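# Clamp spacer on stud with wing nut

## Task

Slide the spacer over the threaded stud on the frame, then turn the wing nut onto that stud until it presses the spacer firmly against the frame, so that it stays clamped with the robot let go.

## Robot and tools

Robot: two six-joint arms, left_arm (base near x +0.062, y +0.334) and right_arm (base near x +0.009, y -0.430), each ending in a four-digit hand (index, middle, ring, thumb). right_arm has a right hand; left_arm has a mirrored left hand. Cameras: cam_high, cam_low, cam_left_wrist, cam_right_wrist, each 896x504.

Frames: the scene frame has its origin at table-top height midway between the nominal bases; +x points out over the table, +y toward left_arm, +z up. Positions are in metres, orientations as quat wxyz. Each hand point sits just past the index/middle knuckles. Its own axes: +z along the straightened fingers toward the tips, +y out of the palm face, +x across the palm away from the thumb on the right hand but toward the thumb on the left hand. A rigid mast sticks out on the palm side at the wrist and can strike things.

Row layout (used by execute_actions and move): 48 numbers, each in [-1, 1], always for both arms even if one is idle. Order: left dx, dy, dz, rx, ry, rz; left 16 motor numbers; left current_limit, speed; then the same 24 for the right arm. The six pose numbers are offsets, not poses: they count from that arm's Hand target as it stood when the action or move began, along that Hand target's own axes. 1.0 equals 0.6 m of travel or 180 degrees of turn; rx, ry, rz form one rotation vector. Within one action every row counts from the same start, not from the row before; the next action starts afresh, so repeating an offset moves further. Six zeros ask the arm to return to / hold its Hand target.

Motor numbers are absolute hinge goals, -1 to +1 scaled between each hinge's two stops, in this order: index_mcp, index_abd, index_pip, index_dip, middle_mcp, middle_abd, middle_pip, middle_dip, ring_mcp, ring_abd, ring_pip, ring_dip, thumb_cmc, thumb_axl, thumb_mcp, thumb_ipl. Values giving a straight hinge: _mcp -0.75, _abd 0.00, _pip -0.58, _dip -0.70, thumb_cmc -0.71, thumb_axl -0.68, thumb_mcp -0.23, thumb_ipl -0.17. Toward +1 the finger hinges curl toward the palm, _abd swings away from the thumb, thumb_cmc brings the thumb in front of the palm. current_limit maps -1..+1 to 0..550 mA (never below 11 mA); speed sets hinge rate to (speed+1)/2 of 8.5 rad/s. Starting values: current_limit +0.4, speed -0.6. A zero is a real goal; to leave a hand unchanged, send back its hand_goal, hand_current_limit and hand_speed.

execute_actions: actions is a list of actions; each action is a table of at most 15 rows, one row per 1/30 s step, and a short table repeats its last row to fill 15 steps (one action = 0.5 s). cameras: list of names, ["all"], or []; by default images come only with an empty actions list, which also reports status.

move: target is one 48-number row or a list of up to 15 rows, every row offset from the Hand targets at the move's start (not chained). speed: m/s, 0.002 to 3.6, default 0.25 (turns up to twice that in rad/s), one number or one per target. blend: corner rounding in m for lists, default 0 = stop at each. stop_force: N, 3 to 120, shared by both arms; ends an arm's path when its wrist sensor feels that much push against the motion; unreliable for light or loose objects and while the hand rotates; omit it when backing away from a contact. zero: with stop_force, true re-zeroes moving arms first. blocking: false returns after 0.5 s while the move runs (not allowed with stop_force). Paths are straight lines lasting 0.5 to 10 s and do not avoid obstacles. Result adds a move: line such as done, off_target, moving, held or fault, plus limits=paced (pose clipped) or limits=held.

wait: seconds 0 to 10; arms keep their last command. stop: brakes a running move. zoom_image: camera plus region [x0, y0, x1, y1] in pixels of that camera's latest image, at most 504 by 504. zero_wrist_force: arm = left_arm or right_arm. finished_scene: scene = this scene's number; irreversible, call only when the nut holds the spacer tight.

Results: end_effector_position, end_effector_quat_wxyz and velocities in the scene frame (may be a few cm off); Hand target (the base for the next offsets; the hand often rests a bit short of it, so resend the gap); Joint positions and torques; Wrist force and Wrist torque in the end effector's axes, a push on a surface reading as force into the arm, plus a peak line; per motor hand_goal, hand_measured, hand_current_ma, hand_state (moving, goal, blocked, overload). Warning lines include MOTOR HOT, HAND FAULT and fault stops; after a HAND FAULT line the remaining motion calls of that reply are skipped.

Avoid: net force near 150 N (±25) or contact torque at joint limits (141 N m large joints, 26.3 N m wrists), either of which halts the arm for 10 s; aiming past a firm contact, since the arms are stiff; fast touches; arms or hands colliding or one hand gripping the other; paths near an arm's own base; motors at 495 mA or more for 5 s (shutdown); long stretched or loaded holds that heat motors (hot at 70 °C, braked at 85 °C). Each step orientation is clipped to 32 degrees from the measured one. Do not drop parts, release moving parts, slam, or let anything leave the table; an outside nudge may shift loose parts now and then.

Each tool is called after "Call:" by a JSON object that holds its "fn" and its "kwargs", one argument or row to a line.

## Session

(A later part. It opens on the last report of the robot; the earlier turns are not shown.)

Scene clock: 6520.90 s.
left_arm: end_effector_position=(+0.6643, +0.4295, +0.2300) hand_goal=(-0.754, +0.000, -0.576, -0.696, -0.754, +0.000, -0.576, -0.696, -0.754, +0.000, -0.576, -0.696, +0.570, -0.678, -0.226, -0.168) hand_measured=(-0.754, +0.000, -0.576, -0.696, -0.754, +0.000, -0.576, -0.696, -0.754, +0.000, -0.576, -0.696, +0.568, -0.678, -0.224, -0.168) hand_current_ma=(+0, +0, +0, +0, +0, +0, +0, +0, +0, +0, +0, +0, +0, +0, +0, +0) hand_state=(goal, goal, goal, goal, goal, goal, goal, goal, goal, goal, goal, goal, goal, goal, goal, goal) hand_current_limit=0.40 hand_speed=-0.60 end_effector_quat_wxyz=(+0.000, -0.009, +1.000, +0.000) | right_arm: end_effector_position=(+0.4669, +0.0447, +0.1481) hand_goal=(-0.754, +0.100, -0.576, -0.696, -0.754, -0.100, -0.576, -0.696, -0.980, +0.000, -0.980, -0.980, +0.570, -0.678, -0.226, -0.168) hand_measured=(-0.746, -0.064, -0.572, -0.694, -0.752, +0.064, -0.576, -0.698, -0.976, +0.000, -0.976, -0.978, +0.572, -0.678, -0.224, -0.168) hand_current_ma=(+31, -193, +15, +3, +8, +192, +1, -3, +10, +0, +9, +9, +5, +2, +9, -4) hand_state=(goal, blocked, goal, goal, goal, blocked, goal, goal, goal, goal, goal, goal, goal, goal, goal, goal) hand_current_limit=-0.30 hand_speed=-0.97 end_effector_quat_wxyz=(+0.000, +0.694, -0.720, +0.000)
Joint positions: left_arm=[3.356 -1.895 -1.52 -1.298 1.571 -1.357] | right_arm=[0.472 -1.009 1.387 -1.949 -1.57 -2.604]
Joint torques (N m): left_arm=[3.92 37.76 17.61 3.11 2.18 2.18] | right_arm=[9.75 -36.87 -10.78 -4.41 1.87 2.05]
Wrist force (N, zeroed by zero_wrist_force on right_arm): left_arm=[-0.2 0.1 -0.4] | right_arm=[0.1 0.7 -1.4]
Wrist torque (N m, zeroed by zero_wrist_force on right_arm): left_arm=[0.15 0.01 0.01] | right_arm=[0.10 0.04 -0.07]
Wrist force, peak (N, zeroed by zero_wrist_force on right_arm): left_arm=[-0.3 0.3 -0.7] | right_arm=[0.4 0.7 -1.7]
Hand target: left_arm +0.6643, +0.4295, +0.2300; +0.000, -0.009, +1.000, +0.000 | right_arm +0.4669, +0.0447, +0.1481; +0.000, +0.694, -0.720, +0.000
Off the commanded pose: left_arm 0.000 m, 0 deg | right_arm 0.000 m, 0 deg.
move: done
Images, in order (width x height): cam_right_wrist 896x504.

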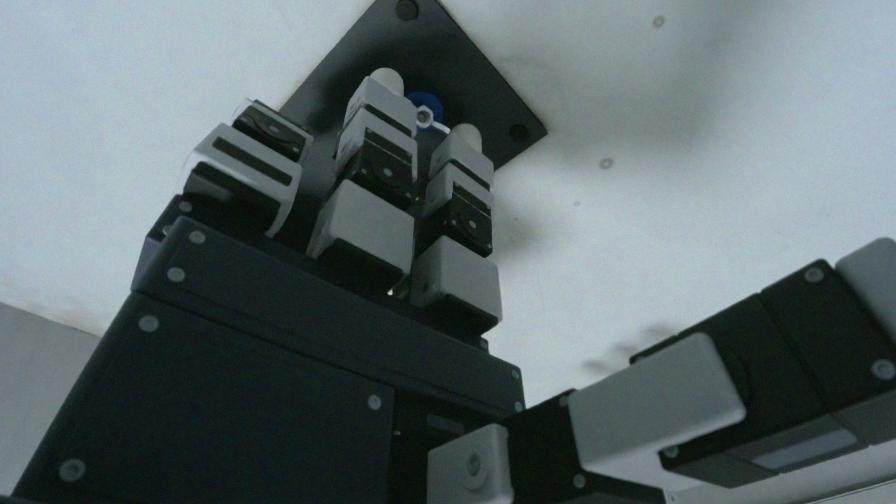

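Call:
{"fn": "move", "kwargs": {
  "target": [
    [0,0,0,0,0,0,-0.754,0,-0.576,-0.696,-0.754,0,-0.576,-0.696,-0.754,0,-0.576,-0.696,0.571,-0.678,-0.226,-0.168,0.4,-0.6, 0,0,-0.0010,0,0,0, -0.754,0.1,-0.576,-0.696,-0.754,-0.1,-0.576,-0.696,-0.98,0,-0.98,-0.98,0.571,-0.678,-0.226,-0.168,-0.3,-0.97],
    [0,0,0,0,0,0,-0.754,0,-0.576,-0.696,-0.754,0,-0.576,-0.696,-0.754,0,-0.576,-0.696,0.571,-0.678,-0.226,-0.168,0.4,-0.6, 0,0.0015,-0.0010,0,0,0, -0.754,0.1,-0.576,-0.696,-0.754,-0.1,-0.576,-0.696,-0.98,0,-0.98,-0.98,0.571,-0.678,-0.226,-0.168,-0.3,-0.97]
  ],
  "speed": 0.01
}}

Call:
{"fn": "move", "kwargs": {
  "target": [0,0,0,0,0,0,-0.754,0,-0.576,-0.696,-0.754,0,-0.576,-0.696,-0.754,0,-0.576,-0.696,0.571,-0.678,-0.226,-0.168,0.4,-0.6, 0,0,0.0014,0,0,0, -0.754,0.1,-0.576,-0.696,-0.754,-0.1,-0.576,-0.696,-0.98,0,-0.98,-0.98,0.571,-0.678,-0.226,-0.168,-0.3,-0.97],
  "speed": 0.01,
  "stop_force": 3,
  "cameras": ["cam_right_wrist"]
}}

Call:
{"fn": "zoom_image", "kwargs": {
  "camera": "cam_right_wrist",
  "region": [395, 85, 455, 130]
}}

Scene clock: 6551.33 s.
left_arm: end_effector_position=(+0.6643, +0.4295, +0.2300) hand_goal=(-0.754, +0.000, -0.576, -0.696, -0.754, +0.000, -0.576, -0.696, -0.754, +0.000, -0.576, -0.696, +0.570, -0.678, -0.226, -0.168) hand_measured=(-0.754, +0.000, -0.576, -0.696, -0.754, +0.000, -0.576, -0.696, -0.754, +0.000, -0.576, -0.696, +0.568, -0.678, -0.224, -0.168) hand_current_ma=(+0, +0, +0, +0, +0, +0, +0, +0, +0, +0, +0, +0, +0, +0, +0, +0) hand_state=(goal, goal, goal, goal, goal, goal, goal, goal, goal, goal, goal, goal, goal, goal, goal, goal) hand_current_limit=0.40 hand_speed=-0.60 end_effector_quat_wxyz=(+0.000, -0.009, +1.000, +0.000) | right_arm: end_effector_position=(+0.4662, +0.0447, +0.1487) hand_goal=(-0.754, +0.100, -0.576, -0.696, -0.754, -0.100, -0.576, -0.696, -0.980, +0.000, -0.980, -0.980, +0.570, -0.678, -0.226, -0.168) hand_measured=(-0.746, -0.064, -0.572, -0.694, -0.752, +0.064, -0.576, -0.698, -0.976, +0.000, -0.976, -0.978, +0.572, -0.678, -0.224, -0.168) hand_current_ma=(+26, -192, +13, +3, +8, +192, +1, -3, +10, +0, +9, +9, +5, +2, +9, -4) hand_state=(goal, blocked, goal, goal, goal, blocked, goal, goal, goal, goal, goal, goal, goal, goal, goal, goal) hand_current_limit=-0.30 hand_speed=-0.97 end_effector_quat_wxyz=(+0.000, +0.694, -0.720, +0.000)
Joint positions: left_arm=[3.356 -1.895 -1.52 -1.298 1.571 -1.357] | right_arm=[0.472 -1.011 1.388 -1.949 -1.57 -2.604]
Joint torques (N m): left_arm=[3.83 37.64 16.48 3.24 2.19 2.32] | right_arm=[10.38 -51.14 -10.87 -4.42 1.51 1.98]
Wrist force (N, zeroed by zero_wrist_force on right_arm): left_arm=[-0.3 0.2 -0.6] | right_arm=[0.0 0.0 -0.4]
Wrist torque (N m, zeroed by zero_wrist_force on right_arm): left_arm=[0.18 0.03 -0.01] | right_arm=[0.03 0.01 -0.08]
Wrist force, peak (N, zeroed by zero_wrist_force on right_arm): left_arm=[-0.2 0.4 -0.8] | right_arm=[0.5 0.8 -1.6]
Hand target: left_arm +0.6643, +0.4295, +0.2300; +0.000, -0.009, +1.000, +0.000 | right_arm +0.4660, +0.0447, +0.1487; +0.000, +0.694, -0.720, +0.000
Off the commanded pose: left_arm 0.000 m, 0 deg | right_arm 0.000 m, 0 deg.
move: done

Scene clock: 6552.57 s.
left_arm: end_effector_position=(+0.6643, +0.4295, +0.2300) hand_goal=(-0.754, +0.000, -0.576, -0.696, -0.754, +0.000, -0.576, -0.696, -0.754, +0.000, -0.576, -0.696, +0.570, -0.678, -0.226, -0.168) hand_measured=(-0.754, +0.000, -0.576, -0.696, -0.754, +0.000, -0.576, -0.696, -0.754, +0.000, -0.576, -0.696, +0.568, -0.678, -0.224, -0.168) hand_current_ma=(+0, +0, +0, +0, +0, +0, +0, +0, +0, +0, +0, +0, +0, +0, +0, +0) hand_state=(goal, goal, goal, goal, goal, goal, goal, goal, goal, goal, goal, goal, goal, goal, goal, goal) hand_current_limit=0.40 hand_speed=-0.60 end_effector_quat_wxyz=(+0.000, -0.009, +1.000, +0.000) | right_arm: end_effector_position=(+0.4660, +0.0447, +0.1478) hand_goal=(-0.754, +0.100, -0.576, -0.696, -0.754, -0.100, -0.576, -0.696, -0.980, +0.000, -0.980, -0.980, +0.570, -0.678, -0.226, -0.168) hand_measured=(-0.746, -0.064, -0.572, -0.694, -0.752, +0.064, -0.576, -0.698, -0.976, +0.000, -0.976, -0.978, +0.572, -0.678, -0.224, -0.168) hand_current_ma=(+26, -192, +13, +3, +8, +192, +1, -3, +10, +0, +9, +9, +5, +2, +9, -4) hand_state=(goal, blocked, goal, goal, goal, blocked, goal, goal, goal, goal, goal, goal, goal, goal, goal, goal) hand_current_limit=-0.30 hand_speed=-0.97 end_effector_quat_wxyz=(+0.000, +0.694, -0.720, +0.000)
Joint positions: left_arm=[3.356 -1.895 -1.52 -1.298 1.571 -1.357] | right_arm=[0.472 -1.011 1.39 -1.951 -1.57 -2.604]
Joint torques (N m): left_arm=[4.24 37.52 17.4 3.1 2.14 2.32] | right_arm=[10.01 -37.9 -10.93 -4.42 1.36 1.93]
Wrist force (N, zeroed by zero_wrist_force on right_arm): left_arm=[-0.5 0.3 -0.6] | right_arm=[0.4 0.3 -0.7]
Wrist torque (N m, zeroed by zero_wrist_force on right_arm): left_arm=[0.19 0.05 -0.03] | right_arm=[0.05 0.00 -0.05]
Wrist force, peak (N, zeroed by zero_wrist_force on right_arm): left_arm=[0.0 0.2 -0.8] | right_arm=[0.1 0.4 -1.0]
Hand target: left_arm +0.6643, +0.4295, +0.2300; +0.000, -0.009, +1.000, +0.000 | right_arm +0.4660, +0.0447, +0.1478; +0.000, +0.694, -0.720, +0.000
Off the commanded pose: left_arm 0.000 m, 0 deg | right_arm 0.000 m, 0 deg.
move: done
Images, in order (width x height): cam_right_wrist 896x504.

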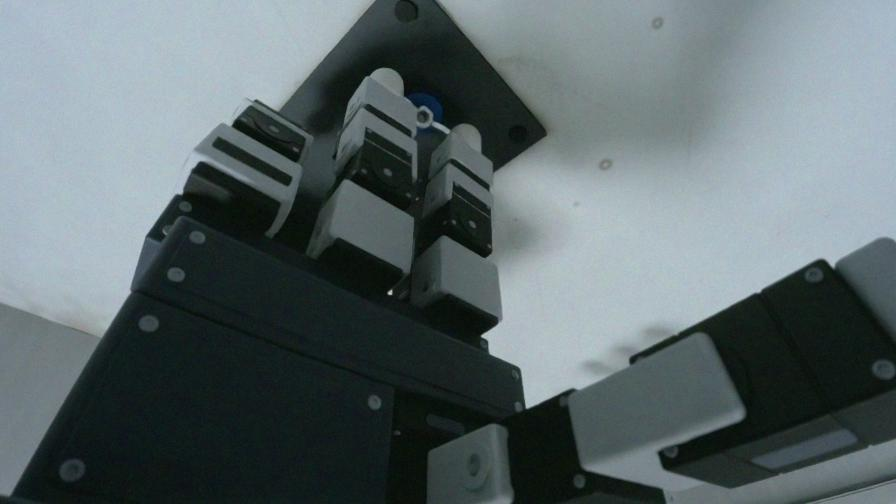

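Scaled by 8.400.

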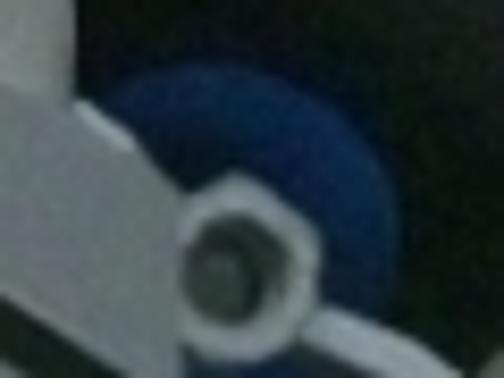

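Call:
{"fn": "move", "kwargs": {
  "target": [0,0,0,0,0,0,-0.754,0,-0.576,-0.696,-0.754,0,-0.576,-0.696,-0.754,0,-0.576,-0.696,0.571,-0.678,-0.226,-0.168,0.4,-0.6, 0,0,0,0,0,0, -0.754,-0.12,-0.576,-0.696,-0.754,0.12,-0.576,-0.696,-0.98,0,-0.98,-0.98,0.571,-0.678,-0.226,-0.168,0.2,-0.985],
  "speed": 0.01,
  "cameras": ["cam_right_wrist"]
}}

Call:
{"fn": "zoom_image", "kwargs": {
  "camera": "cam_right_wrist",
  "region": [395, 85, 455, 130]
}}

Scene clock: 6564.23 s.
left_arm: end_effector_position=(+0.6643, +0.4295, +0.2300) hand_goal=(-0.754, +0.000, -0.576, -0.696, -0.754, +0.000, -0.576, -0.696, -0.754, +0.000, -0.576, -0.696, +0.570, -0.678, -0.226, -0.168) hand_measured=(-0.754, +0.000, -0.576, -0.696, -0.754, +0.000, -0.576, -0.696, -0.754, +0.000, -0.576, -0.696, +0.568, -0.678, -0.224, -0.168) hand_current_ma=(+0, +0, +0, +0, +0, +0, +0, +0, +0, +0, +0, +0, +0, +0, +0, +0) hand_state=(goal, goal, goal, goal, goal, goal, goal, goal, goal, goal, goal, goal, goal, goal, goal, goal) hand_current_limit=0.40 hand_speed=-0.60 end_effector_quat_wxyz=(+0.000, -0.009, +1.000, +0.000) | right_arm: end_effector_position=(+0.4660, +0.0447, +0.1478) hand_goal=(-0.754, -0.120, -0.576, -0.696, -0.754, +0.120, -0.576, -0.696, -0.980, +0.000, -0.980, -0.980, +0.570, -0.678, -0.226, -0.168) hand_measured=(-0.746, -0.064, -0.572, -0.694, -0.752, +0.066, -0.576, -0.698, -0.976, +0.000, -0.976, -0.978, +0.572, -0.678, -0.224, -0.168) hand_current_ma=(+26, -80, +13, +3, +8, +84, +1, -3, +10, +0, +9, +9, +5, +2, +9, -4) hand_state=(goal, moving, goal, goal, goal, moving, goal, goal, goal, goal, goal, goal, goal, goal, goal, goal) hand_current_limit=0.20 hand_speed=-0.98 end_effector_quat_wxyz=(+0.000, +0.694, -0.720, +0.000)
Joint positions: left_arm=[3.356 -1.895 -1.52 -1.298 1.571 -1.357] | right_arm=[0.472 -1.011 1.39 -1.951 -1.57 -2.604]
Joint torques (N m): left_arm=[4.35 37.8 17.18 3.22 2.23 2.12] | right_arm=[9.67 -36.89 -10.81 -4.43 0.98 2.01]
Wrist force (N, zeroed by zero_wrist_force on right_arm): left_arm=[-0.1 0.5 -0.5] | right_arm=[-0.2 0.4 -0.7]
Wrist torque (N m, zeroed by zero_wrist_force on right_arm): left_arm=[0.22 -0.01 0.00] | right_arm=[0.06 0.03 -0.09]
Wrist force, peak (N, zeroed by zero_wrist_force on right_arm): left_arm=[-0.2 0.2 -0.9] | right_arm=[0.4 0.8 -1.1]
Hand target: left_arm +0.6643, +0.4295, +0.2300; +0.000, -0.009, +1.000, +0.000 | right_arm +0.4660, +0.0447, +0.1478; +0.000, +0.694, -0.720, +0.000
Off the commanded pose: left_arm 0.000 m, 0 deg | right_arm 0.000 m, 0 deg.
move: done
Images, in order (width x height): cam_right_wrist 896x504.

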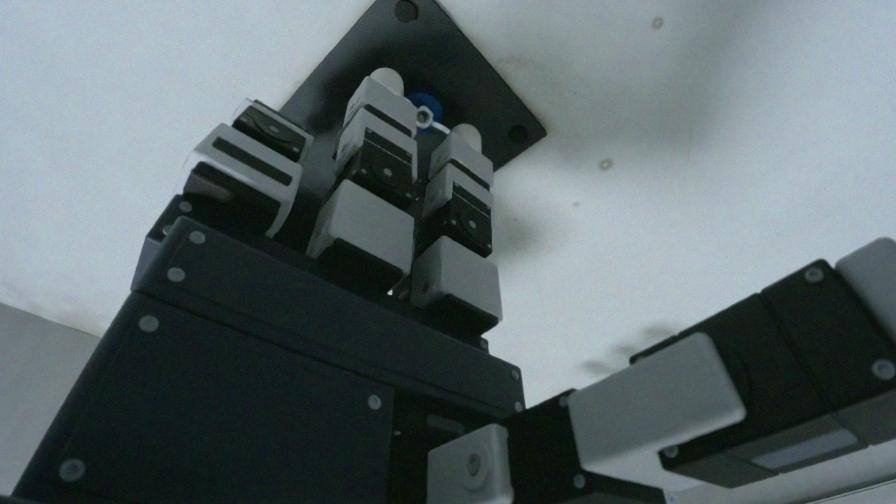

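Scaled by 8.400.

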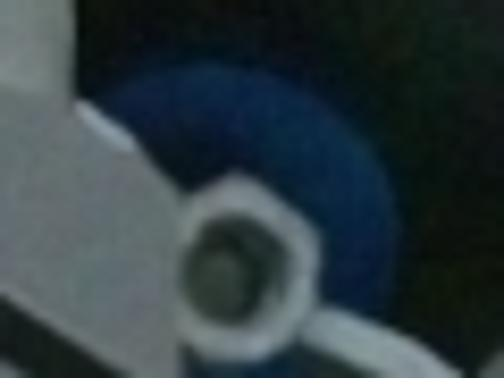

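Call:
{"fn": "wait", "kwargs": {
  "seconds": 0.5,
  "cameras": ["cam_right_wrist"]
}}

Call:
{"fn": "zoom_image", "kwargs": {
  "camera": "cam_right_wrist",
  "region": [395, 85, 455, 130]
}}

Scene clock: 6569.83 s.
left_arm: end_effector_position=(+0.6643, +0.4295, +0.2300) hand_goal=(-0.754, +0.000, -0.576, -0.696, -0.754, +0.000, -0.576, -0.696, -0.754, +0.000, -0.576, -0.696, +0.570, -0.678, -0.226, -0.168) hand_measured=(-0.754, +0.000, -0.576, -0.696, -0.754, +0.000, -0.576, -0.696, -0.754, +0.000, -0.576, -0.696, +0.568, -0.678, -0.224, -0.168) hand_current_ma=(+0, +0, +0, +0, +0, +0, +0, +0, +0, +0, +0, +0, +0, +0, +0, +0) hand_state=(goal, goal, goal, goal, goal, goal, goal, goal, goal, goal, goal, goal, goal, goal, goal, goal) hand_current_limit=0.40 hand_speed=-0.60 end_effector_quat_wxyz=(+0.000, -0.009, +1.000, +0.000) | right_arm: end_effector_position=(+0.4660, +0.0447, +0.1478) hand_goal=(-0.754, -0.120, -0.576, -0.696, -0.754, +0.120, -0.576, -0.696, -0.980, +0.000, -0.980, -0.980, +0.570, -0.678, -0.226, -0.168) hand_measured=(-0.748, -0.116, -0.572, -0.694, -0.752, +0.116, -0.576, -0.698, -0.976, +0.000, -0.976, -0.978, +0.572, -0.678, -0.224, -0.168) hand_current_ma=(+19, +11, +9, +3, +8, -10, +1, -3, +10, +0, +9, +9, +5, +2, +9, -4) hand_state=(goal, goal, goal, goal, goal, goal, goal, goal, goal, goal, goal, goal, goal, goal, goal, goal) hand_current_limit=0.20 hand_speed=-0.98 end_effector_quat_wxyz=(+0.000, +0.694, -0.720, +0.000)
Joint positions: left_arm=[3.356 -1.895 -1.52 -1.298 1.571 -1.357] | right_arm=[0.472 -1.011 1.39 -1.951 -1.57 -2.604]
Joint torques (N m): left_arm=[4.04 37.72 17.32 3.2 2.27 2.3] | right_arm=[9.17 -39.82 -12.2 -3.75 0.49 1.89]
Wrist force (N, zeroed by zero_wrist_force on right_arm): left_arm=[-0.1 0.2 -0.6] | right_arm=[0.0 0.3 -0.3]
Wrist torque (N m, zeroed by zero_wrist_force on right_arm): left_arm=[0.18 -0.01 0.02] | right_arm=[0.07 0.00 -0.08]
Wrist force, peak (N, zeroed by zero_wrist_force on right_arm): left_arm=[0.0 0.3 -0.9] | right_arm=[-0.1 0.4 -0.9]
Hand target: left_arm +0.6643, +0.4295, +0.2300; +0.000, -0.009, +1.000, +0.000 | right_arm +0.4660, +0.0447, +0.1478; +0.000, +0.694, -0.720, +0.000
Off the commanded pose: left_arm 0.000 m, 0 deg | right_arm 0.000 m, 0 deg.
wait: 0.50 s; at rest from the start
Images, in order (width x height): cam_right_wrist 896x504.

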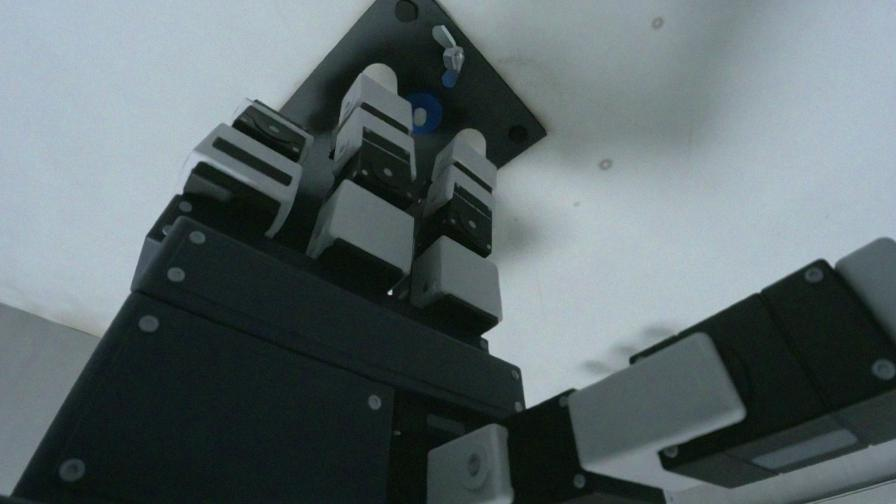

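Scaled by 8.400.

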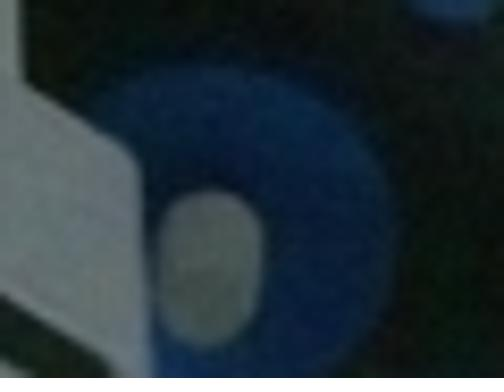

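Call:
{"fn": "zoom_image", "kwargs": {
  "camera": "cam_right_wrist",
  "region": [410, 10, 490, 70]
}}

Call:
{"fn": "zoom_image", "kwargs": {
  "camera": "cam_right_wrist",
  "region": [420, 20, 480, 95]
}}

Scaled by 6.300.

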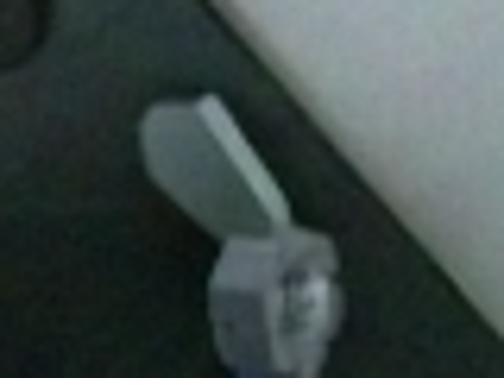

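Scaled by 6.720.

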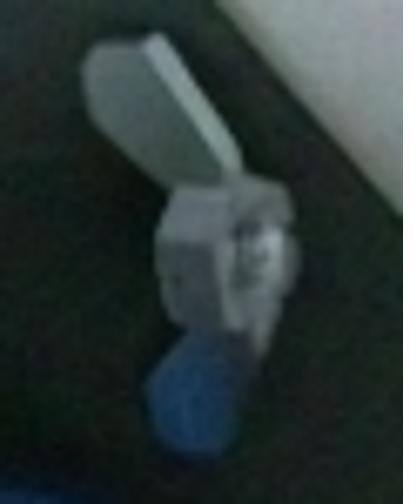

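Call:
{"fn": "move", "kwargs": {
  "target": [0,0,0,0,0,0,-0.754,0,-0.576,-0.696,-0.754,0,-0.576,-0.696,-0.754,0,-0.576,-0.696,0.571,-0.678,-0.226,-0.168,0.4,-0.6, 0,0,-0.07,0,0,0, -0.754,-0.12,-0.576,-0.696,-0.754,0.12,-0.576,-0.696,-0.98,0,-0.98,-0.98,0.571,-0.678,-0.226,-0.168,0.2,-0.9],
  "speed": 0.08,
  "cameras": ["cam_right_wrist","cam_low"]
}}

Call:
{"fn": "zoom_image", "kwargs": {
  "camera": "cam_right_wrist",
  "region": [400, 0, 520, 90]
}}

Call:
{"fn": "zoom_image", "kwargs": {
  "camera": "cam_low",
  "region": [430, 285, 500, 335]
}}

Scene clock: 6605.80 s.
left_arm: end_effector_position=(+0.6643, +0.4295, +0.2300) hand_goal=(-0.754, +0.000, -0.576, -0.696, -0.754, +0.000, -0.576, -0.696, -0.754, +0.000, -0.576, -0.696, +0.570, -0.678, -0.226, -0.168) hand_measured=(-0.754, +0.000, -0.576, -0.696, -0.754, +0.000, -0.576, -0.696, -0.754, +0.000, -0.576, -0.696, +0.568, -0.678, -0.224, -0.168) hand_current_ma=(+0, +0, +0, +0, +0, +0, +0, +0, +0, +0, +0, +0, +0, +0, +0, +0) hand_state=(goal, goal, goal, goal, goal, goal, goal, goal, goal, goal, goal, goal, goal, goal, goal, goal) hand_current_limit=0.40 hand_speed=-0.60 end_effector_quat_wxyz=(+0.000, -0.009, +1.000, +0.000) | right_arm: end_effector_position=(+0.4660, +0.0447, +0.1897) hand_goal=(-0.754, -0.120, -0.576, -0.696, -0.754, +0.120, -0.576, -0.696, -0.980, +0.000, -0.980, -0.980, +0.570, -0.678, -0.226, -0.168) hand_measured=(-0.748, -0.116, -0.572, -0.694, -0.752, +0.116, -0.576, -0.698, -0.976, +0.000, -0.976, -0.978, +0.572, -0.678, -0.224, -0.168) hand_current_ma=(+18, +10, +9, +3, +8, -10, +1, -3, +11, +0, +9, +9, +5, +2, +9, -4) hand_state=(goal, goal, goal, goal, goal, goal, goal, goal, goal, goal, goal, goal, goal, goal, goal, goal) hand_current_limit=0.20 hand_speed=-0.90 end_effector_quat_wxyz=(+0.000, +0.694, -0.720, +0.000)
Joint positions: left_arm=[3.356 -1.895 -1.52 -1.298 1.571 -1.357] | right_arm=[0.472 -1.044 1.33 -1.857 -1.57 -2.604]
Joint torques (N m): left_arm=[4.2 37.98 17.37 3.01 2.1 2.29] | right_arm=[-6.82 -49.58 -32.47 -0.24 0.97 -0.72]
Wrist force (N, zeroed by zero_wrist_force on right_arm): left_arm=[-0.2 0.2 -0.7] | right_arm=[0.5 -0.3 -0.4]
Wrist torque (N m, zeroed by zero_wrist_force on right_arm): left_arm=[0.20 0.02 -0.01] | right_arm=[-0.01 -0.05 -0.05]
Wrist force, peak (N, zeroed by zero_wrist_force on right_arm): left_arm=[-0.2 0.3 -0.9] | right_arm=[-0.2 0.0 -0.9]
Hand target: left_arm +0.6643, +0.4295, +0.2300; +0.000, -0.009, +1.000, +0.000 | right_arm +0.4660, +0.0446, +0.1898; +0.000, +0.694, -0.720, +0.000
Off the commanded pose: left_arm 0.000 m, 0 deg | right_arm 0.000 m, 0 deg.
move: done
Images, in order (width x height): cam_low 896x504, cam_right_wrist 896x504.

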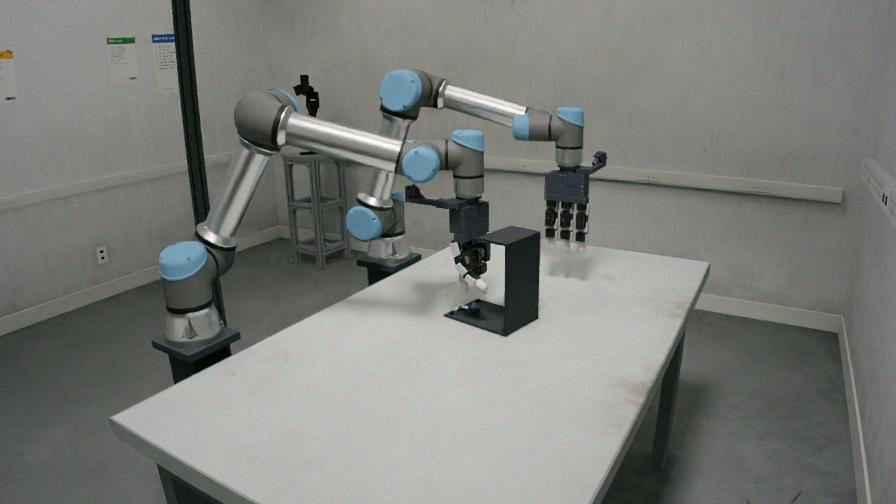

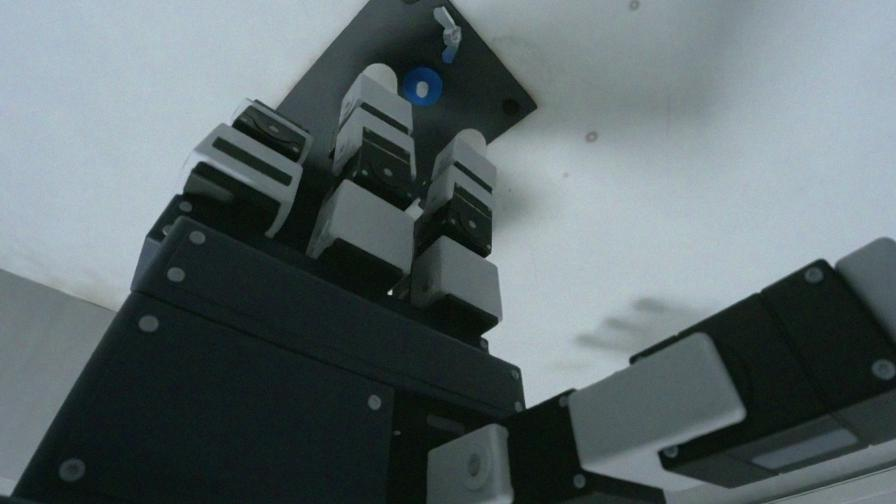

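Scaled by 4.200.

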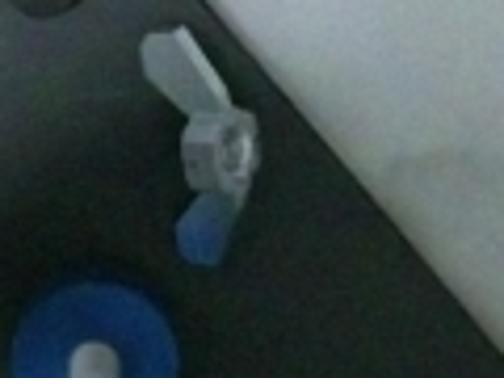

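Scaled by 7.200.

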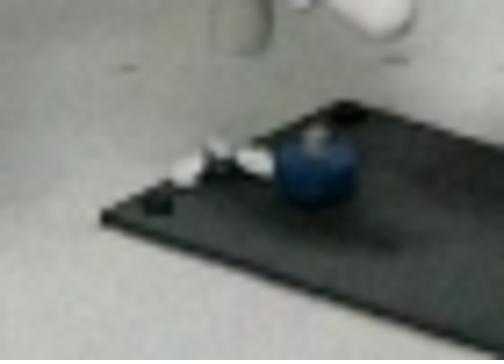

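Call:
{"fn": "move", "kwargs": {
  "target": [
    [0,0,0,0,0,0,-0.754,0,-0.576,-0.696,-0.754,0,-0.576,-0.696,-0.754,0,-0.576,-0.696,0.571,-0.678,-0.226,-0.168,0.4,-0.6, 0,0,0,0,0,0, -0.754,0,-0.576,-0.696,-0.754,0,0.9,0.3,-0.98,0,-0.98,-0.98,0.571,-0.678,-0.226,-0.168,0.4,-0.7],
    [0,0,0,0,0,0,-0.754,0,-0.576,-0.696,-0.754,0,-0.576,-0.696,-0.754,0,-0.576,-0.696,0.571,-0.678,-0.226,-0.168,0.4,-0.6, 0.0650,0.0448,0.0495,0,0,0, -0.754,0,-0.576,-0.696,-0.754,0,0.9,0.3,-0.98,0,-0.98,-0.98,0.571,-0.678,-0.226,-0.168,0.4,-0.7]
  ],
  "speed": 0.08,
  "cameras": ["cam_right_wrist"]
}}

Call:
{"fn": "zoom_image", "kwargs": {
  "camera": "cam_right_wrist",
  "region": [400, 40, 520, 160]
}}

Scene clock: 6711.93 s.
left_arm: end_effector_position=(+0.6643, +0.4295, +0.2300) hand_goal=(-0.754, +0.000, -0.576, -0.696, -0.754, +0.000, -0.576, -0.696, -0.754, +0.000, -0.576, -0.696, +0.570, -0.678, -0.226, -0.168) hand_measured=(-0.754, +0.000, -0.576, -0.696, -0.754, +0.000, -0.576, -0.696, -0.754, +0.000, -0.576, -0.696, +0.568, -0.678, -0.224, -0.168) hand_current_ma=(+0, +0, +0, +0, +0, +0, +0, +0, +0, +0, +0, +0, +0, +0, +0, +0) hand_state=(goal, goal, goal, goal, goal, goal, goal, goal, goal, goal, goal, goal, goal, goal, goal, goal) hand_current_limit=0.40 hand_speed=-0.60 end_effector_quat_wxyz=(+0.000, -0.009, +1.000, +0.000) | right_arm: end_effector_position=(+0.4378, +0.0067, +0.1601) hand_goal=(-0.754, +0.000, -0.576, -0.696, -0.754, +0.000, +0.900, +0.300, -0.980, +0.000, -0.980, -0.980, +0.570, -0.678, -0.226, -0.168) hand_measured=(-0.750, -0.002, -0.572, -0.694, -0.752, +0.002, +0.892, +0.298, -0.976, +0.000, -0.976, -0.978, +0.572, -0.678, -0.224, -0.168) hand_current_ma=(+17, -7, +9, +3, +4, +7, -24, -8, +11, +0, +9, +9, +5, +2, +9, -4) hand_state=(goal, goal, goal, goal, goal, goal, goal, goal, goal, goal, goal, goal, goal, goal, goal, goal) hand_current_limit=0.40 hand_speed=-0.70 end_effector_quat_wxyz=(+0.000, +0.694, -0.720, +0.000)
Joint positions: left_arm=[3.356 -1.895 -1.52 -1.298 1.571 -1.357] | right_arm=[0.442 -1.124 1.534 -1.981 -1.57 -2.634]
Joint torques (N m): left_arm=[4.5 37.79 16.89 3.23 2.24 2.16] | right_arm=[-11.71 -45.89 -10.7 -4.6 2.44 -2.22]
Wrist force (N, zeroed by zero_wrist_force on right_arm): left_arm=[-0.1 0.2 -0.8] | right_arm=[0.0 -0.1 -0.3]
Wrist torque (N m, zeroed by zero_wrist_force on right_arm): left_arm=[0.20 0.00 0.01] | right_arm=[0.03 0.00 0.03]
Wrist force, peak (N, zeroed by zero_wrist_force on right_arm): left_arm=[-0.1 0.4 -0.8] | right_arm=[-0.5 -0.3 -0.6]
Hand target: left_arm +0.6643, +0.4295, +0.2300; +0.000, -0.009, +1.000, +0.000 | right_arm +0.4378, +0.0067, +0.1601; +0.000, +0.694, -0.720, +0.000
Off the commanded pose: left_arm 0.000 m, 0 deg | right_arm 0.000 m, 0 deg.
move: done
Images, in order (width x height): cam_right_wrist 896x504.

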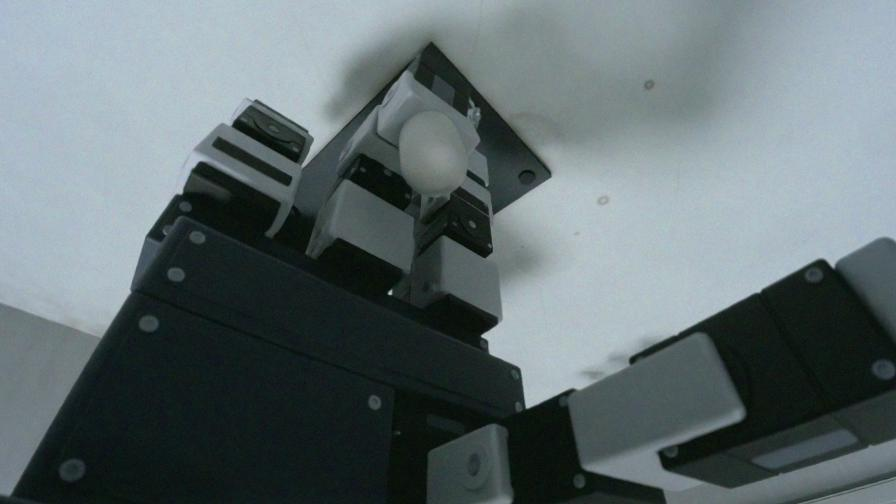

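Scaled by 4.200.

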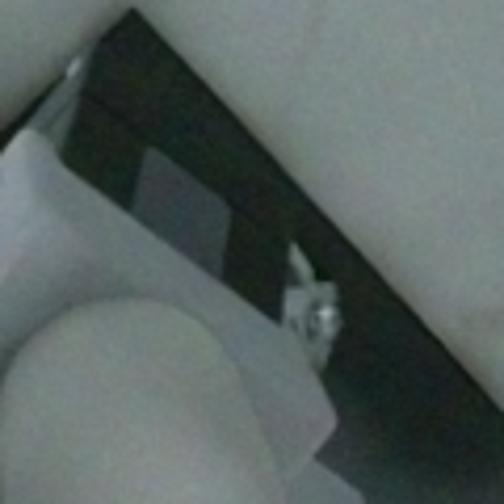

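Call:
{"fn": "move", "kwargs": {
  "target": [
    [0,0,0,0,0,0,-0.754,0,-0.576,-0.696,-0.754,0,-0.576,-0.696,-0.754,0,-0.576,-0.696,0.571,-0.678,-0.226,-0.168,0.4,-0.6, 0,0,-0.04,0,0,0, -0.754,0,-0.576,-0.696,-0.754,0,0.9,0.3,-0.98,0,-0.98,-0.98,0.571,-0.678,-0.226,-0.168,0.4,-0.7],
    [0,0,0,0,0,0,-0.754,0,-0.576,-0.696,-0.754,0,-0.576,-0.696,-0.754,0,-0.576,-0.696,0.571,-0.678,-0.226,-0.168,0.4,-0.6, 0,0,-0.04,0,0,0, -0.98,0,-0.98,-0.98,-0.754,0,-0.576,-0.696,-0.98,0,-0.98,-0.98,0.571,-0.678,-0.226,-0.168,0.4,-0.7],
    [0,0,0,0,0,0,-0.754,0,-0.576,-0.696,-0.754,0,-0.576,-0.696,-0.754,0,-0.576,-0.696,0.571,-0.678,-0.226,-0.168,0.4,-0.6, -0.0767,0,0,0,0,0, -0.98,0,-0.98,-0.98,-0.754,0,-0.576,-0.696,-0.98,0,-0.98,-0.98,0.571,-0.678,-0.226,-0.168,0.4,-0.7]
  ],
  "speed": 0.08,
  "cameras": ["cam_right_wrist"]
}}

Call:
{"fn": "zoom_image", "kwargs": {
  "camera": "cam_right_wrist",
  "region": [340, 10, 460, 100]
}}

Scene clock: 6732.83 s.
left_arm: end_effector_position=(+0.6643, +0.4295, +0.2300) hand_goal=(-0.754, +0.000, -0.576, -0.696, -0.754, +0.000, -0.576, -0.696, -0.754, +0.000, -0.576, -0.696, +0.570, -0.678, -0.226, -0.168) hand_measured=(-0.754, +0.000, -0.576, -0.696, -0.754, +0.000, -0.576, -0.696, -0.754, +0.000, -0.576, -0.696, +0.568, -0.678, -0.224, -0.168) hand_current_ma=(+0, +0, +0, +0, +0, +0, +0, +0, +0, +0, +0, +0, +0, +0, +0, +0) hand_state=(goal, goal, goal, goal, goal, goal, goal, goal, goal, goal, goal, goal, goal, goal, goal, goal) hand_current_limit=0.40 hand_speed=-0.60 end_effector_quat_wxyz=(+0.000, -0.009, +1.000, +0.000) | right_arm: end_effector_position=(+0.4394, +0.0525, +0.1602) hand_goal=(-0.980, +0.000, -0.980, -0.980, -0.754, +0.000, -0.576, -0.696, -0.980, +0.000, -0.980, -0.980, +0.570, -0.678, -0.226, -0.168) hand_measured=(-0.968, -0.002, -0.974, -0.976, -0.752, +0.002, -0.572, -0.694, -0.976, +0.000, -0.976, -0.978, +0.572, -0.678, -0.224, -0.168) hand_current_ma=(+44, -7, +21, +10, +4, +7, +10, +7, +11, +0, +9, +9, +5, +2, +9, -4) hand_state=(goal, goal, goal, goal, goal, goal, goal, goal, goal, goal, goal, goal, goal, goal, goal, goal) hand_current_limit=0.40 hand_speed=-0.70 end_effector_quat_wxyz=(+0.000, +0.694, -0.720, +0.000)
Joint positions: left_arm=[3.356 -1.895 -1.52 -1.298 1.571 -1.357] | right_arm=[0.502 -1.056 1.428 -1.944 -1.57 -2.574]
Joint torques (N m): left_arm=[4.78 38.6 17.87 3.21 2.07 2.23] | right_arm=[11.63 -34.37 -33.13 -4.41 0.52 1.99]
Wrist force (N, zeroed by zero_wrist_force on right_arm): left_arm=[-0.4 0.2 -0.7] | right_arm=[-0.2 0.2 -0.3]
Wrist torque (N m, zeroed by zero_wrist_force on right_arm): left_arm=[0.19 0.03 -0.02] | right_arm=[0.02 0.02 -0.10]
Wrist force, peak (N, zeroed by zero_wrist_force on right_arm): left_arm=[-0.1 0.3 -0.9] | right_arm=[0.4 -0.1 -0.7]
Hand target: left_arm +0.6643, +0.4295, +0.2300; +0.000, -0.009, +1.000, +0.000 | right_arm +0.4394, +0.0527, +0.1601; +0.000, +0.694, -0.720, +0.000
Off the commanded pose: left_arm 0.000 m, 0 deg | right_arm 0.000 m, 0 deg.
move: done
Images, in order (width x height): cam_right_wrist 896x504.

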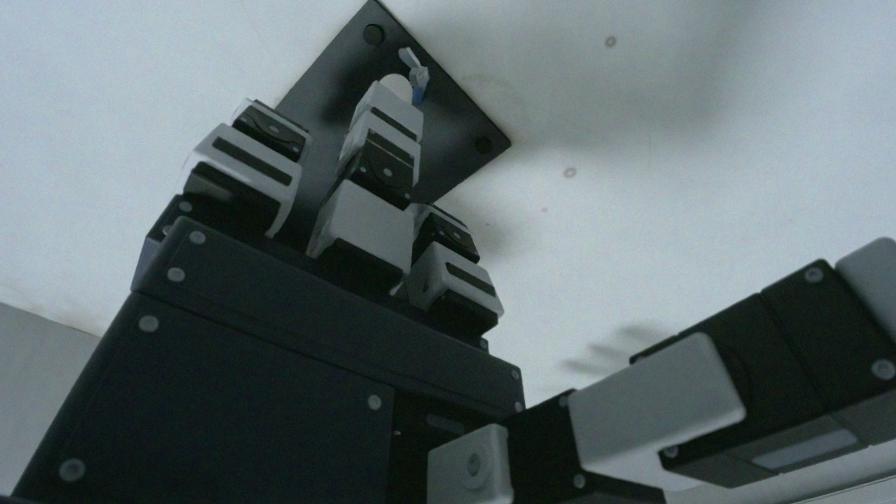

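Scaled by 4.200.

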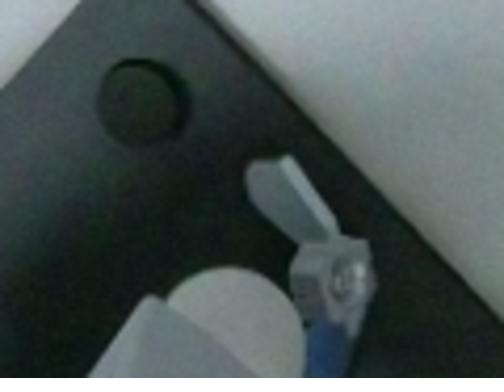

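Call:
{"fn": "move", "kwargs": {
  "target": [0,0,0,0,0,0,-0.754,0,-0.576,-0.696,-0.754,0,-0.576,-0.696,-0.754,0,-0.576,-0.696,0.571,-0.678,-0.226,-0.168,0.4,-0.6, -0.0035,-0.0045,0.0225,0,0,0, -0.98,0,-0.98,-0.98,-0.754,0,-0.576,-0.696,-0.98,0,-0.98,-0.98,0.571,-0.678,-0.226,-0.168,0.4,-0.7],
  "speed": 0.05,
  "cameras": ["cam_right_wrist"]
}}

Call:
{"fn": "zoom_image", "kwargs": {
  "camera": "cam_right_wrist",
  "region": [340, 20, 460, 110]
}}

Scene clock: 6765.07 s.
left_arm: end_effector_position=(+0.6643, +0.4295, +0.2300) hand_goal=(-0.754, +0.000, -0.576, -0.696, -0.754, +0.000, -0.576, -0.696, -0.754, +0.000, -0.576, -0.696, +0.570, -0.678, -0.226, -0.168) hand_measured=(-0.754, +0.000, -0.576, -0.696, -0.754, +0.000, -0.576, -0.696, -0.754, +0.000, -0.576, -0.696, +0.568, -0.678, -0.224, -0.168) hand_current_ma=(+0, +0, +0, +0, +0, +0, +0, +0, +0, +0, +0, +0, +0, +0, +0, +0) hand_state=(goal, goal, goal, goal, goal, goal, goal, goal, goal, goal, goal, goal, goal, goal, goal, goal) hand_current_limit=0.40 hand_speed=-0.60 end_effector_quat_wxyz=(+0.000, -0.009, +1.000, +0.000) | right_arm: end_effector_position=(+0.4422, +0.0547, +0.1468) hand_goal=(-0.980, +0.000, -0.980, -0.980, -0.754, +0.000, -0.576, -0.696, -0.980, +0.000, -0.980, -0.980, +0.570, -0.678, -0.226, -0.168) hand_measured=(-0.968, -0.002, -0.974, -0.976, -0.752, +0.002, -0.572, -0.694, -0.976, +0.000, -0.976, -0.978, +0.572, -0.678, -0.224, -0.168) hand_current_ma=(+44, -7, +20, +10, +4, +7, +10, +7, +11, +0, +9, +9, +5, +2, +9, -4) hand_state=(goal, goal, goal, goal, goal, goal, goal, goal, goal, goal, goal, goal, goal, goal, goal, goal) hand_current_limit=0.40 hand_speed=-0.70 end_effector_quat_wxyz=(+0.000, +0.694, -0.720, +0.000)
Joint positions: left_arm=[3.356 -1.895 -1.52 -1.298 1.571 -1.357] | right_arm=[0.502 -1.036 1.433 -1.969 -1.57 -2.574]
Joint torques (N m): left_arm=[3.7 38.06 17.17 3.23 2 2.32] | right_arm=[10.51 -36.45 -11.13 -4.37 -0.91 2.06]
Wrist force (N, zeroed by zero_wrist_force on right_arm): left_arm=[-0.1 0.3 -0.4] | right_arm=[-0.2 0.1 -0.3]
Wrist torque (N m, zeroed by zero_wrist_force on right_arm): left_arm=[0.18 0.01 0.01] | right_arm=[0.03 0.03 -0.10]
Wrist force, peak (N, zeroed by zero_wrist_force on right_arm): left_arm=[0.0 0.3 -0.9] | right_arm=[0.0 0.3 -0.8]
Hand target: left_arm +0.6643, +0.4295, +0.2300; +0.000, -0.009, +1.000, +0.000 | right_arm +0.4422, +0.0547, +0.1466; +0.000, +0.694, -0.720, +0.000
Off the commanded pose: left_arm 0.000 m, 0 deg | right_arm 0.000 m, 0 deg.
move: done
Images, in order (width x height): cam_right_wrist 896x504.

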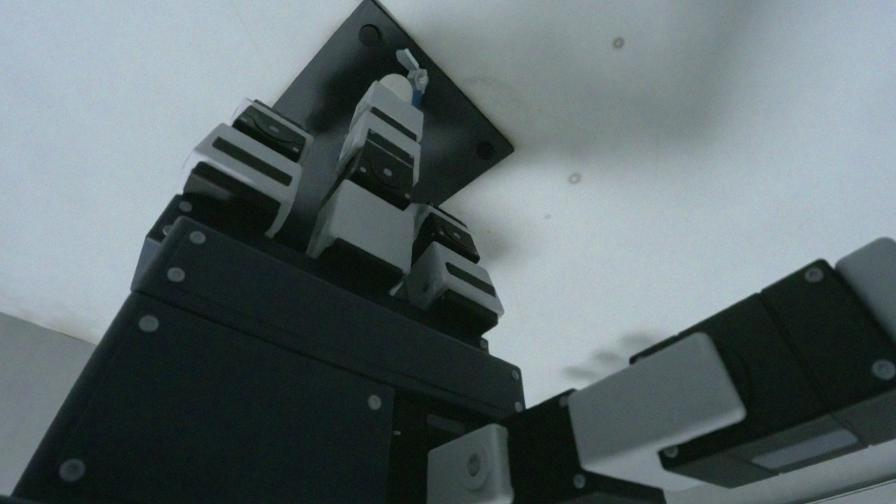

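Scaled by 4.200.

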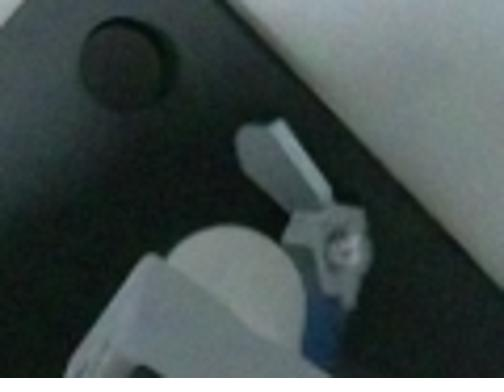

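Call:
{"fn": "move", "kwargs": {
  "target": [
    [0,0,0,0,0,0,-0.754,0,-0.576,-0.696,-0.754,0,-0.576,-0.696,-0.754,0,-0.576,-0.696,0.571,-0.678,-0.226,-0.168,0.4,-0.6, 0.0042,-0.0033,0,0,0,0, -0.98,0,-0.98,-0.98,-0.754,0,-0.576,-0.696,-0.98,0,-0.98,-0.98,0.571,-0.678,-0.226,-0.168,0.4,-0.7],
    [0,0,0,0,0,0,-0.754,0,-0.576,-0.696,-0.754,0,-0.576,-0.696,-0.754,0,-0.576,-0.696,0.571,-0.678,-0.226,-0.168,0.4,-0.6, 0.0042,-0.0033,0.0285,0,0,0, -0.98,0,-0.98,-0.98,-0.754,0,-0.576,-0.696,-0.98,0,-0.98,-0.98,0.571,-0.678,-0.226,-0.168,0.4,-0.7]
  ],
  "speed": 0.03,
  "stop_force": 4,
  "cameras": ["cam_right_wrist"]
}}

Call:
{"fn": "zoom_image", "kwargs": {
  "camera": "cam_right_wrist",
  "region": [340, 30, 460, 120]
}}

Scene clock: 6781.70 s.
left_arm: end_effector_position=(+0.6643, +0.4295, +0.2300) hand_goal=(-0.754, +0.000, -0.576, -0.696, -0.754, +0.000, -0.576, -0.696, -0.754, +0.000, -0.576, -0.696, +0.570, -0.678, -0.226, -0.168) hand_measured=(-0.754, +0.000, -0.576, -0.696, -0.754, +0.000, -0.576, -0.696, -0.754, +0.000, -0.576, -0.696, +0.568, -0.678, -0.224, -0.168) hand_current_ma=(+0, +0, +0, +0, +0, +0, +0, +0, +0, +0, +0, +0, +0, +0, +0, +0) hand_state=(goal, goal, goal, goal, goal, goal, goal, goal, goal, goal, goal, goal, goal, goal, goal, goal) hand_current_limit=0.40 hand_speed=-0.60 end_effector_quat_wxyz=(+0.000, -0.009, +1.000, +0.000) | right_arm: end_effector_position=(+0.4441, +0.0521, +0.1295) hand_goal=(-0.980, +0.000, -0.980, -0.980, -0.754, +0.000, -0.576, -0.696, -0.980, +0.000, -0.980, -0.980, +0.570, -0.678, -0.226, -0.168) hand_measured=(-0.968, -0.002, -0.974, -0.976, -0.752, +0.002, -0.574, -0.694, -0.976, +0.000, -0.976, -0.978, +0.572, -0.678, -0.224, -0.168) hand_current_ma=(+44, -7, +20, +10, +4, +7, +9, +7, +11, +0, +9, +9, +5, +2, +9, -4) hand_state=(goal, goal, goal, goal, goal, goal, goal, goal, goal, goal, goal, goal, goal, goal, goal, goal) hand_current_limit=0.40 hand_speed=-0.70 end_effector_quat_wxyz=(+0.000, +0.694, -0.720, +0.000)
Joint positions: left_arm=[3.356 -1.895 -1.52 -1.298 1.571 -1.357] | right_arm=[0.498 -1.02 1.456 -2.007 -1.57 -2.578]
Joint torques (N m): left_arm=[4.14 38.24 17.26 3.26 2.1 2.22] | right_arm=[-11.28 -36.07 -10.86 -4.48 0.75 -2.02]
Wrist force (N, zeroed by zero_wrist_force on right_arm): left_arm=[-0.1 0.4 -0.5] | right_arm=[-0.1 0.1 -0.6]
Wrist torque (N m, zeroed by zero_wrist_force on right_arm): left_arm=[0.20 0.00 0.01] | right_arm=[0.04 0.03 0.03]
Wrist force, peak (N, zeroed by zero_wrist_force on right_arm): left_arm=[0.0 0.2 -0.9] | right_arm=[-0.1 0.0 -0.9]
Hand target: left_arm +0.6643, +0.4295, +0.2300; +0.000, -0.009, +1.000, +0.000 | right_arm +0.4441, +0.0521, +0.1295; +0.000, +0.694, -0.720, +0.000
Off the commanded pose: left_arm 0.000 m, 0 deg | right_arm 0.000 m, 0 deg.
move: done
Images, in order (width x height): cam_right_wrist 896x504.

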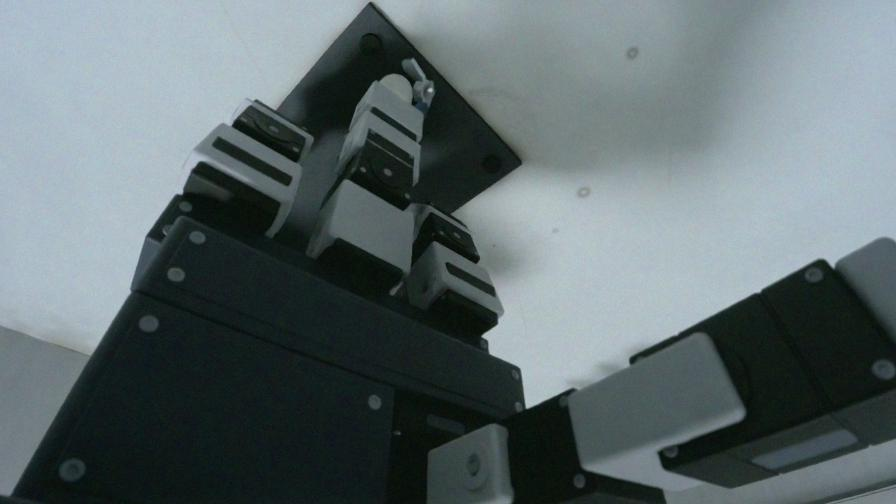

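Scaled by 4.200.

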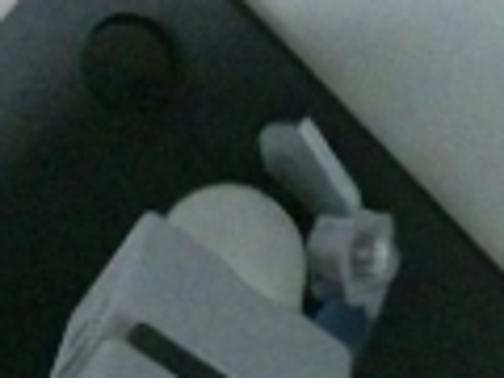

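Call:
{"fn": "move", "kwargs": {
  "target": [
    [0,0,0,0,0,0,-0.754,0,-0.576,-0.696,-0.754,0,-0.576,-0.696,-0.754,0,-0.576,-0.696,0.571,-0.678,-0.226,-0.168,0.4,-0.6, -0.0081,-0.0105,0,0,0,0, -0.98,0,-0.98,-0.98,-0.754,0,-0.576,-0.696,-0.98,0,-0.98,-0.98,0.571,-0.678,-0.226,-0.168,0.4,-0.7],
    [0,0,0,0,0,0,-0.754,0,-0.576,-0.696,-0.754,0,-0.576,-0.696,-0.754,0,-0.576,-0.696,0.571,-0.678,-0.226,-0.168,0.4,-0.6, -0.0204,-0.0012,0,0,0,0, -0.98,0,-0.98,-0.98,-0.754,0,-0.576,-0.696,-0.98,0,-0.98,-0.98,0.571,-0.678,-0.226,-0.168,0.4,-0.7]
  ],
  "speed": 0.02,
  "cameras": ["cam_right_wrist"]
}}

Call:
{"fn": "zoom_image", "kwargs": {
  "camera": "cam_right_wrist",
  "region": [340, 30, 460, 120]
}}

Scene clock: 6814.27 s.
left_arm: end_effector_position=(+0.6643, +0.4295, +0.2300) hand_goal=(-0.754, +0.000, -0.576, -0.696, -0.754, +0.000, -0.576, -0.696, -0.754, +0.000, -0.576, -0.696, +0.570, -0.678, -0.226, -0.168) hand_measured=(-0.754, +0.000, -0.576, -0.696, -0.754, +0.000, -0.576, -0.696, -0.754, +0.000, -0.576, -0.696, +0.568, -0.678, -0.224, -0.168) hand_current_ma=(+0, +0, +0, +0, +0, +0, +0, +0, +0, +0, +0, +0, +0, +0, +0, +0) hand_state=(goal, goal, goal, goal, goal, goal, goal, goal, goal, goal, goal, goal, goal, goal, goal, goal) hand_current_limit=0.40 hand_speed=-0.60 end_effector_quat_wxyz=(+0.000, -0.009, +1.000, +0.000) | right_arm: end_effector_position=(+0.4454, +0.0641, +0.1296) hand_goal=(-0.980, +0.000, -0.980, -0.980, -0.754, +0.000, -0.576, -0.696, -0.980, +0.000, -0.980, -0.980, +0.570, -0.678, -0.226, -0.168) hand_measured=(-0.968, -0.002, -0.974, -0.976, -0.752, +0.002, -0.574, -0.694, -0.976, +0.000, -0.976, -0.978, +0.572, -0.678, -0.224, -0.168) hand_current_ma=(+44, -7, +20, +10, +4, +7, +9, +7, +11, +0, +9, +9, +5, +2, +9, -4) hand_state=(goal, goal, goal, goal, goal, goal, goal, goal, goal, goal, goal, goal, goal, goal, goal, goal) hand_current_limit=0.40 hand_speed=-0.70 end_effector_quat_wxyz=(+0.000, +0.694, -0.720, +0.000)
Joint positions: left_arm=[3.356 -1.895 -1.52 -1.298 1.571 -1.357] | right_arm=[0.512 -1 1.423 -1.995 -1.57 -2.564]
Joint torques (N m): left_arm=[5.03 37.11 16.97 3.16 2.16 2.24] | right_arm=[9.03 -37.37 -32.49 -0.37 1.32 1.93]
Wrist force (N, zeroed by zero_wrist_force on right_arm): left_arm=[-0.1 0.2 -0.6] | right_arm=[0.1 0.0 -0.5]
Wrist torque (N m, zeroed by zero_wrist_force on right_arm): left_arm=[0.19 0.00 0.00] | right_arm=[0.02 -0.01 -0.08]
Wrist force, peak (N, zeroed by zero_wrist_force on right_arm): left_arm=[-0.3 0.2 -0.8] | right_arm=[0.0 0.6 -0.6]
Hand target: left_arm +0.6643, +0.4295, +0.2300; +0.000, -0.009, +1.000, +0.000 | right_arm +0.4452, +0.0643, +0.1296; +0.000, +0.694, -0.720, +0.000
Off the commanded pose: left_arm 0.000 m, 0 deg | right_arm 0.000 m, 0 deg.
move: done
Images, in order (width x height): cam_right_wrist 896x504.

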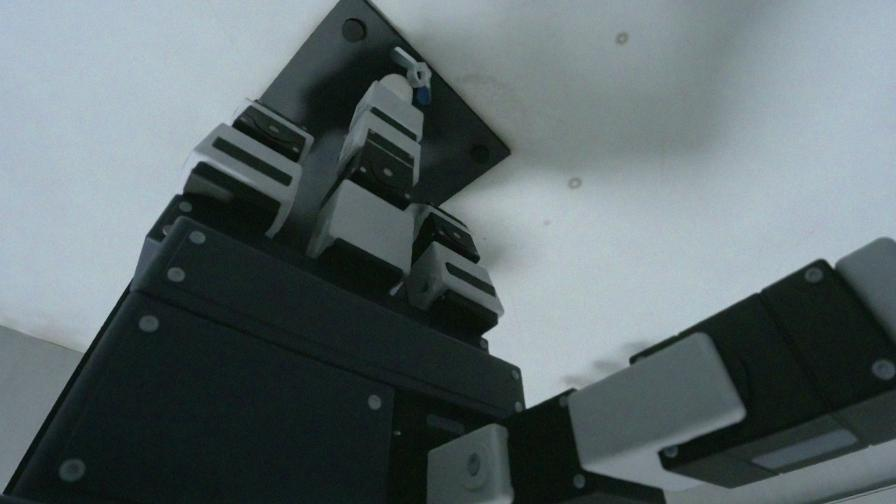

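Scaled by 4.200.

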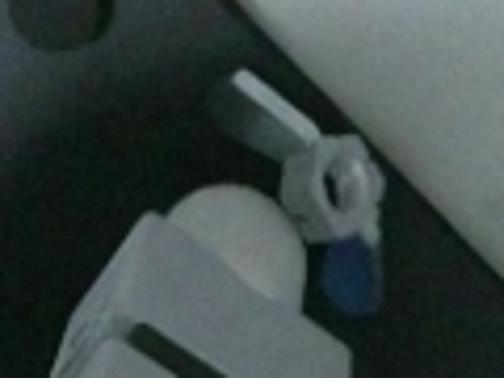

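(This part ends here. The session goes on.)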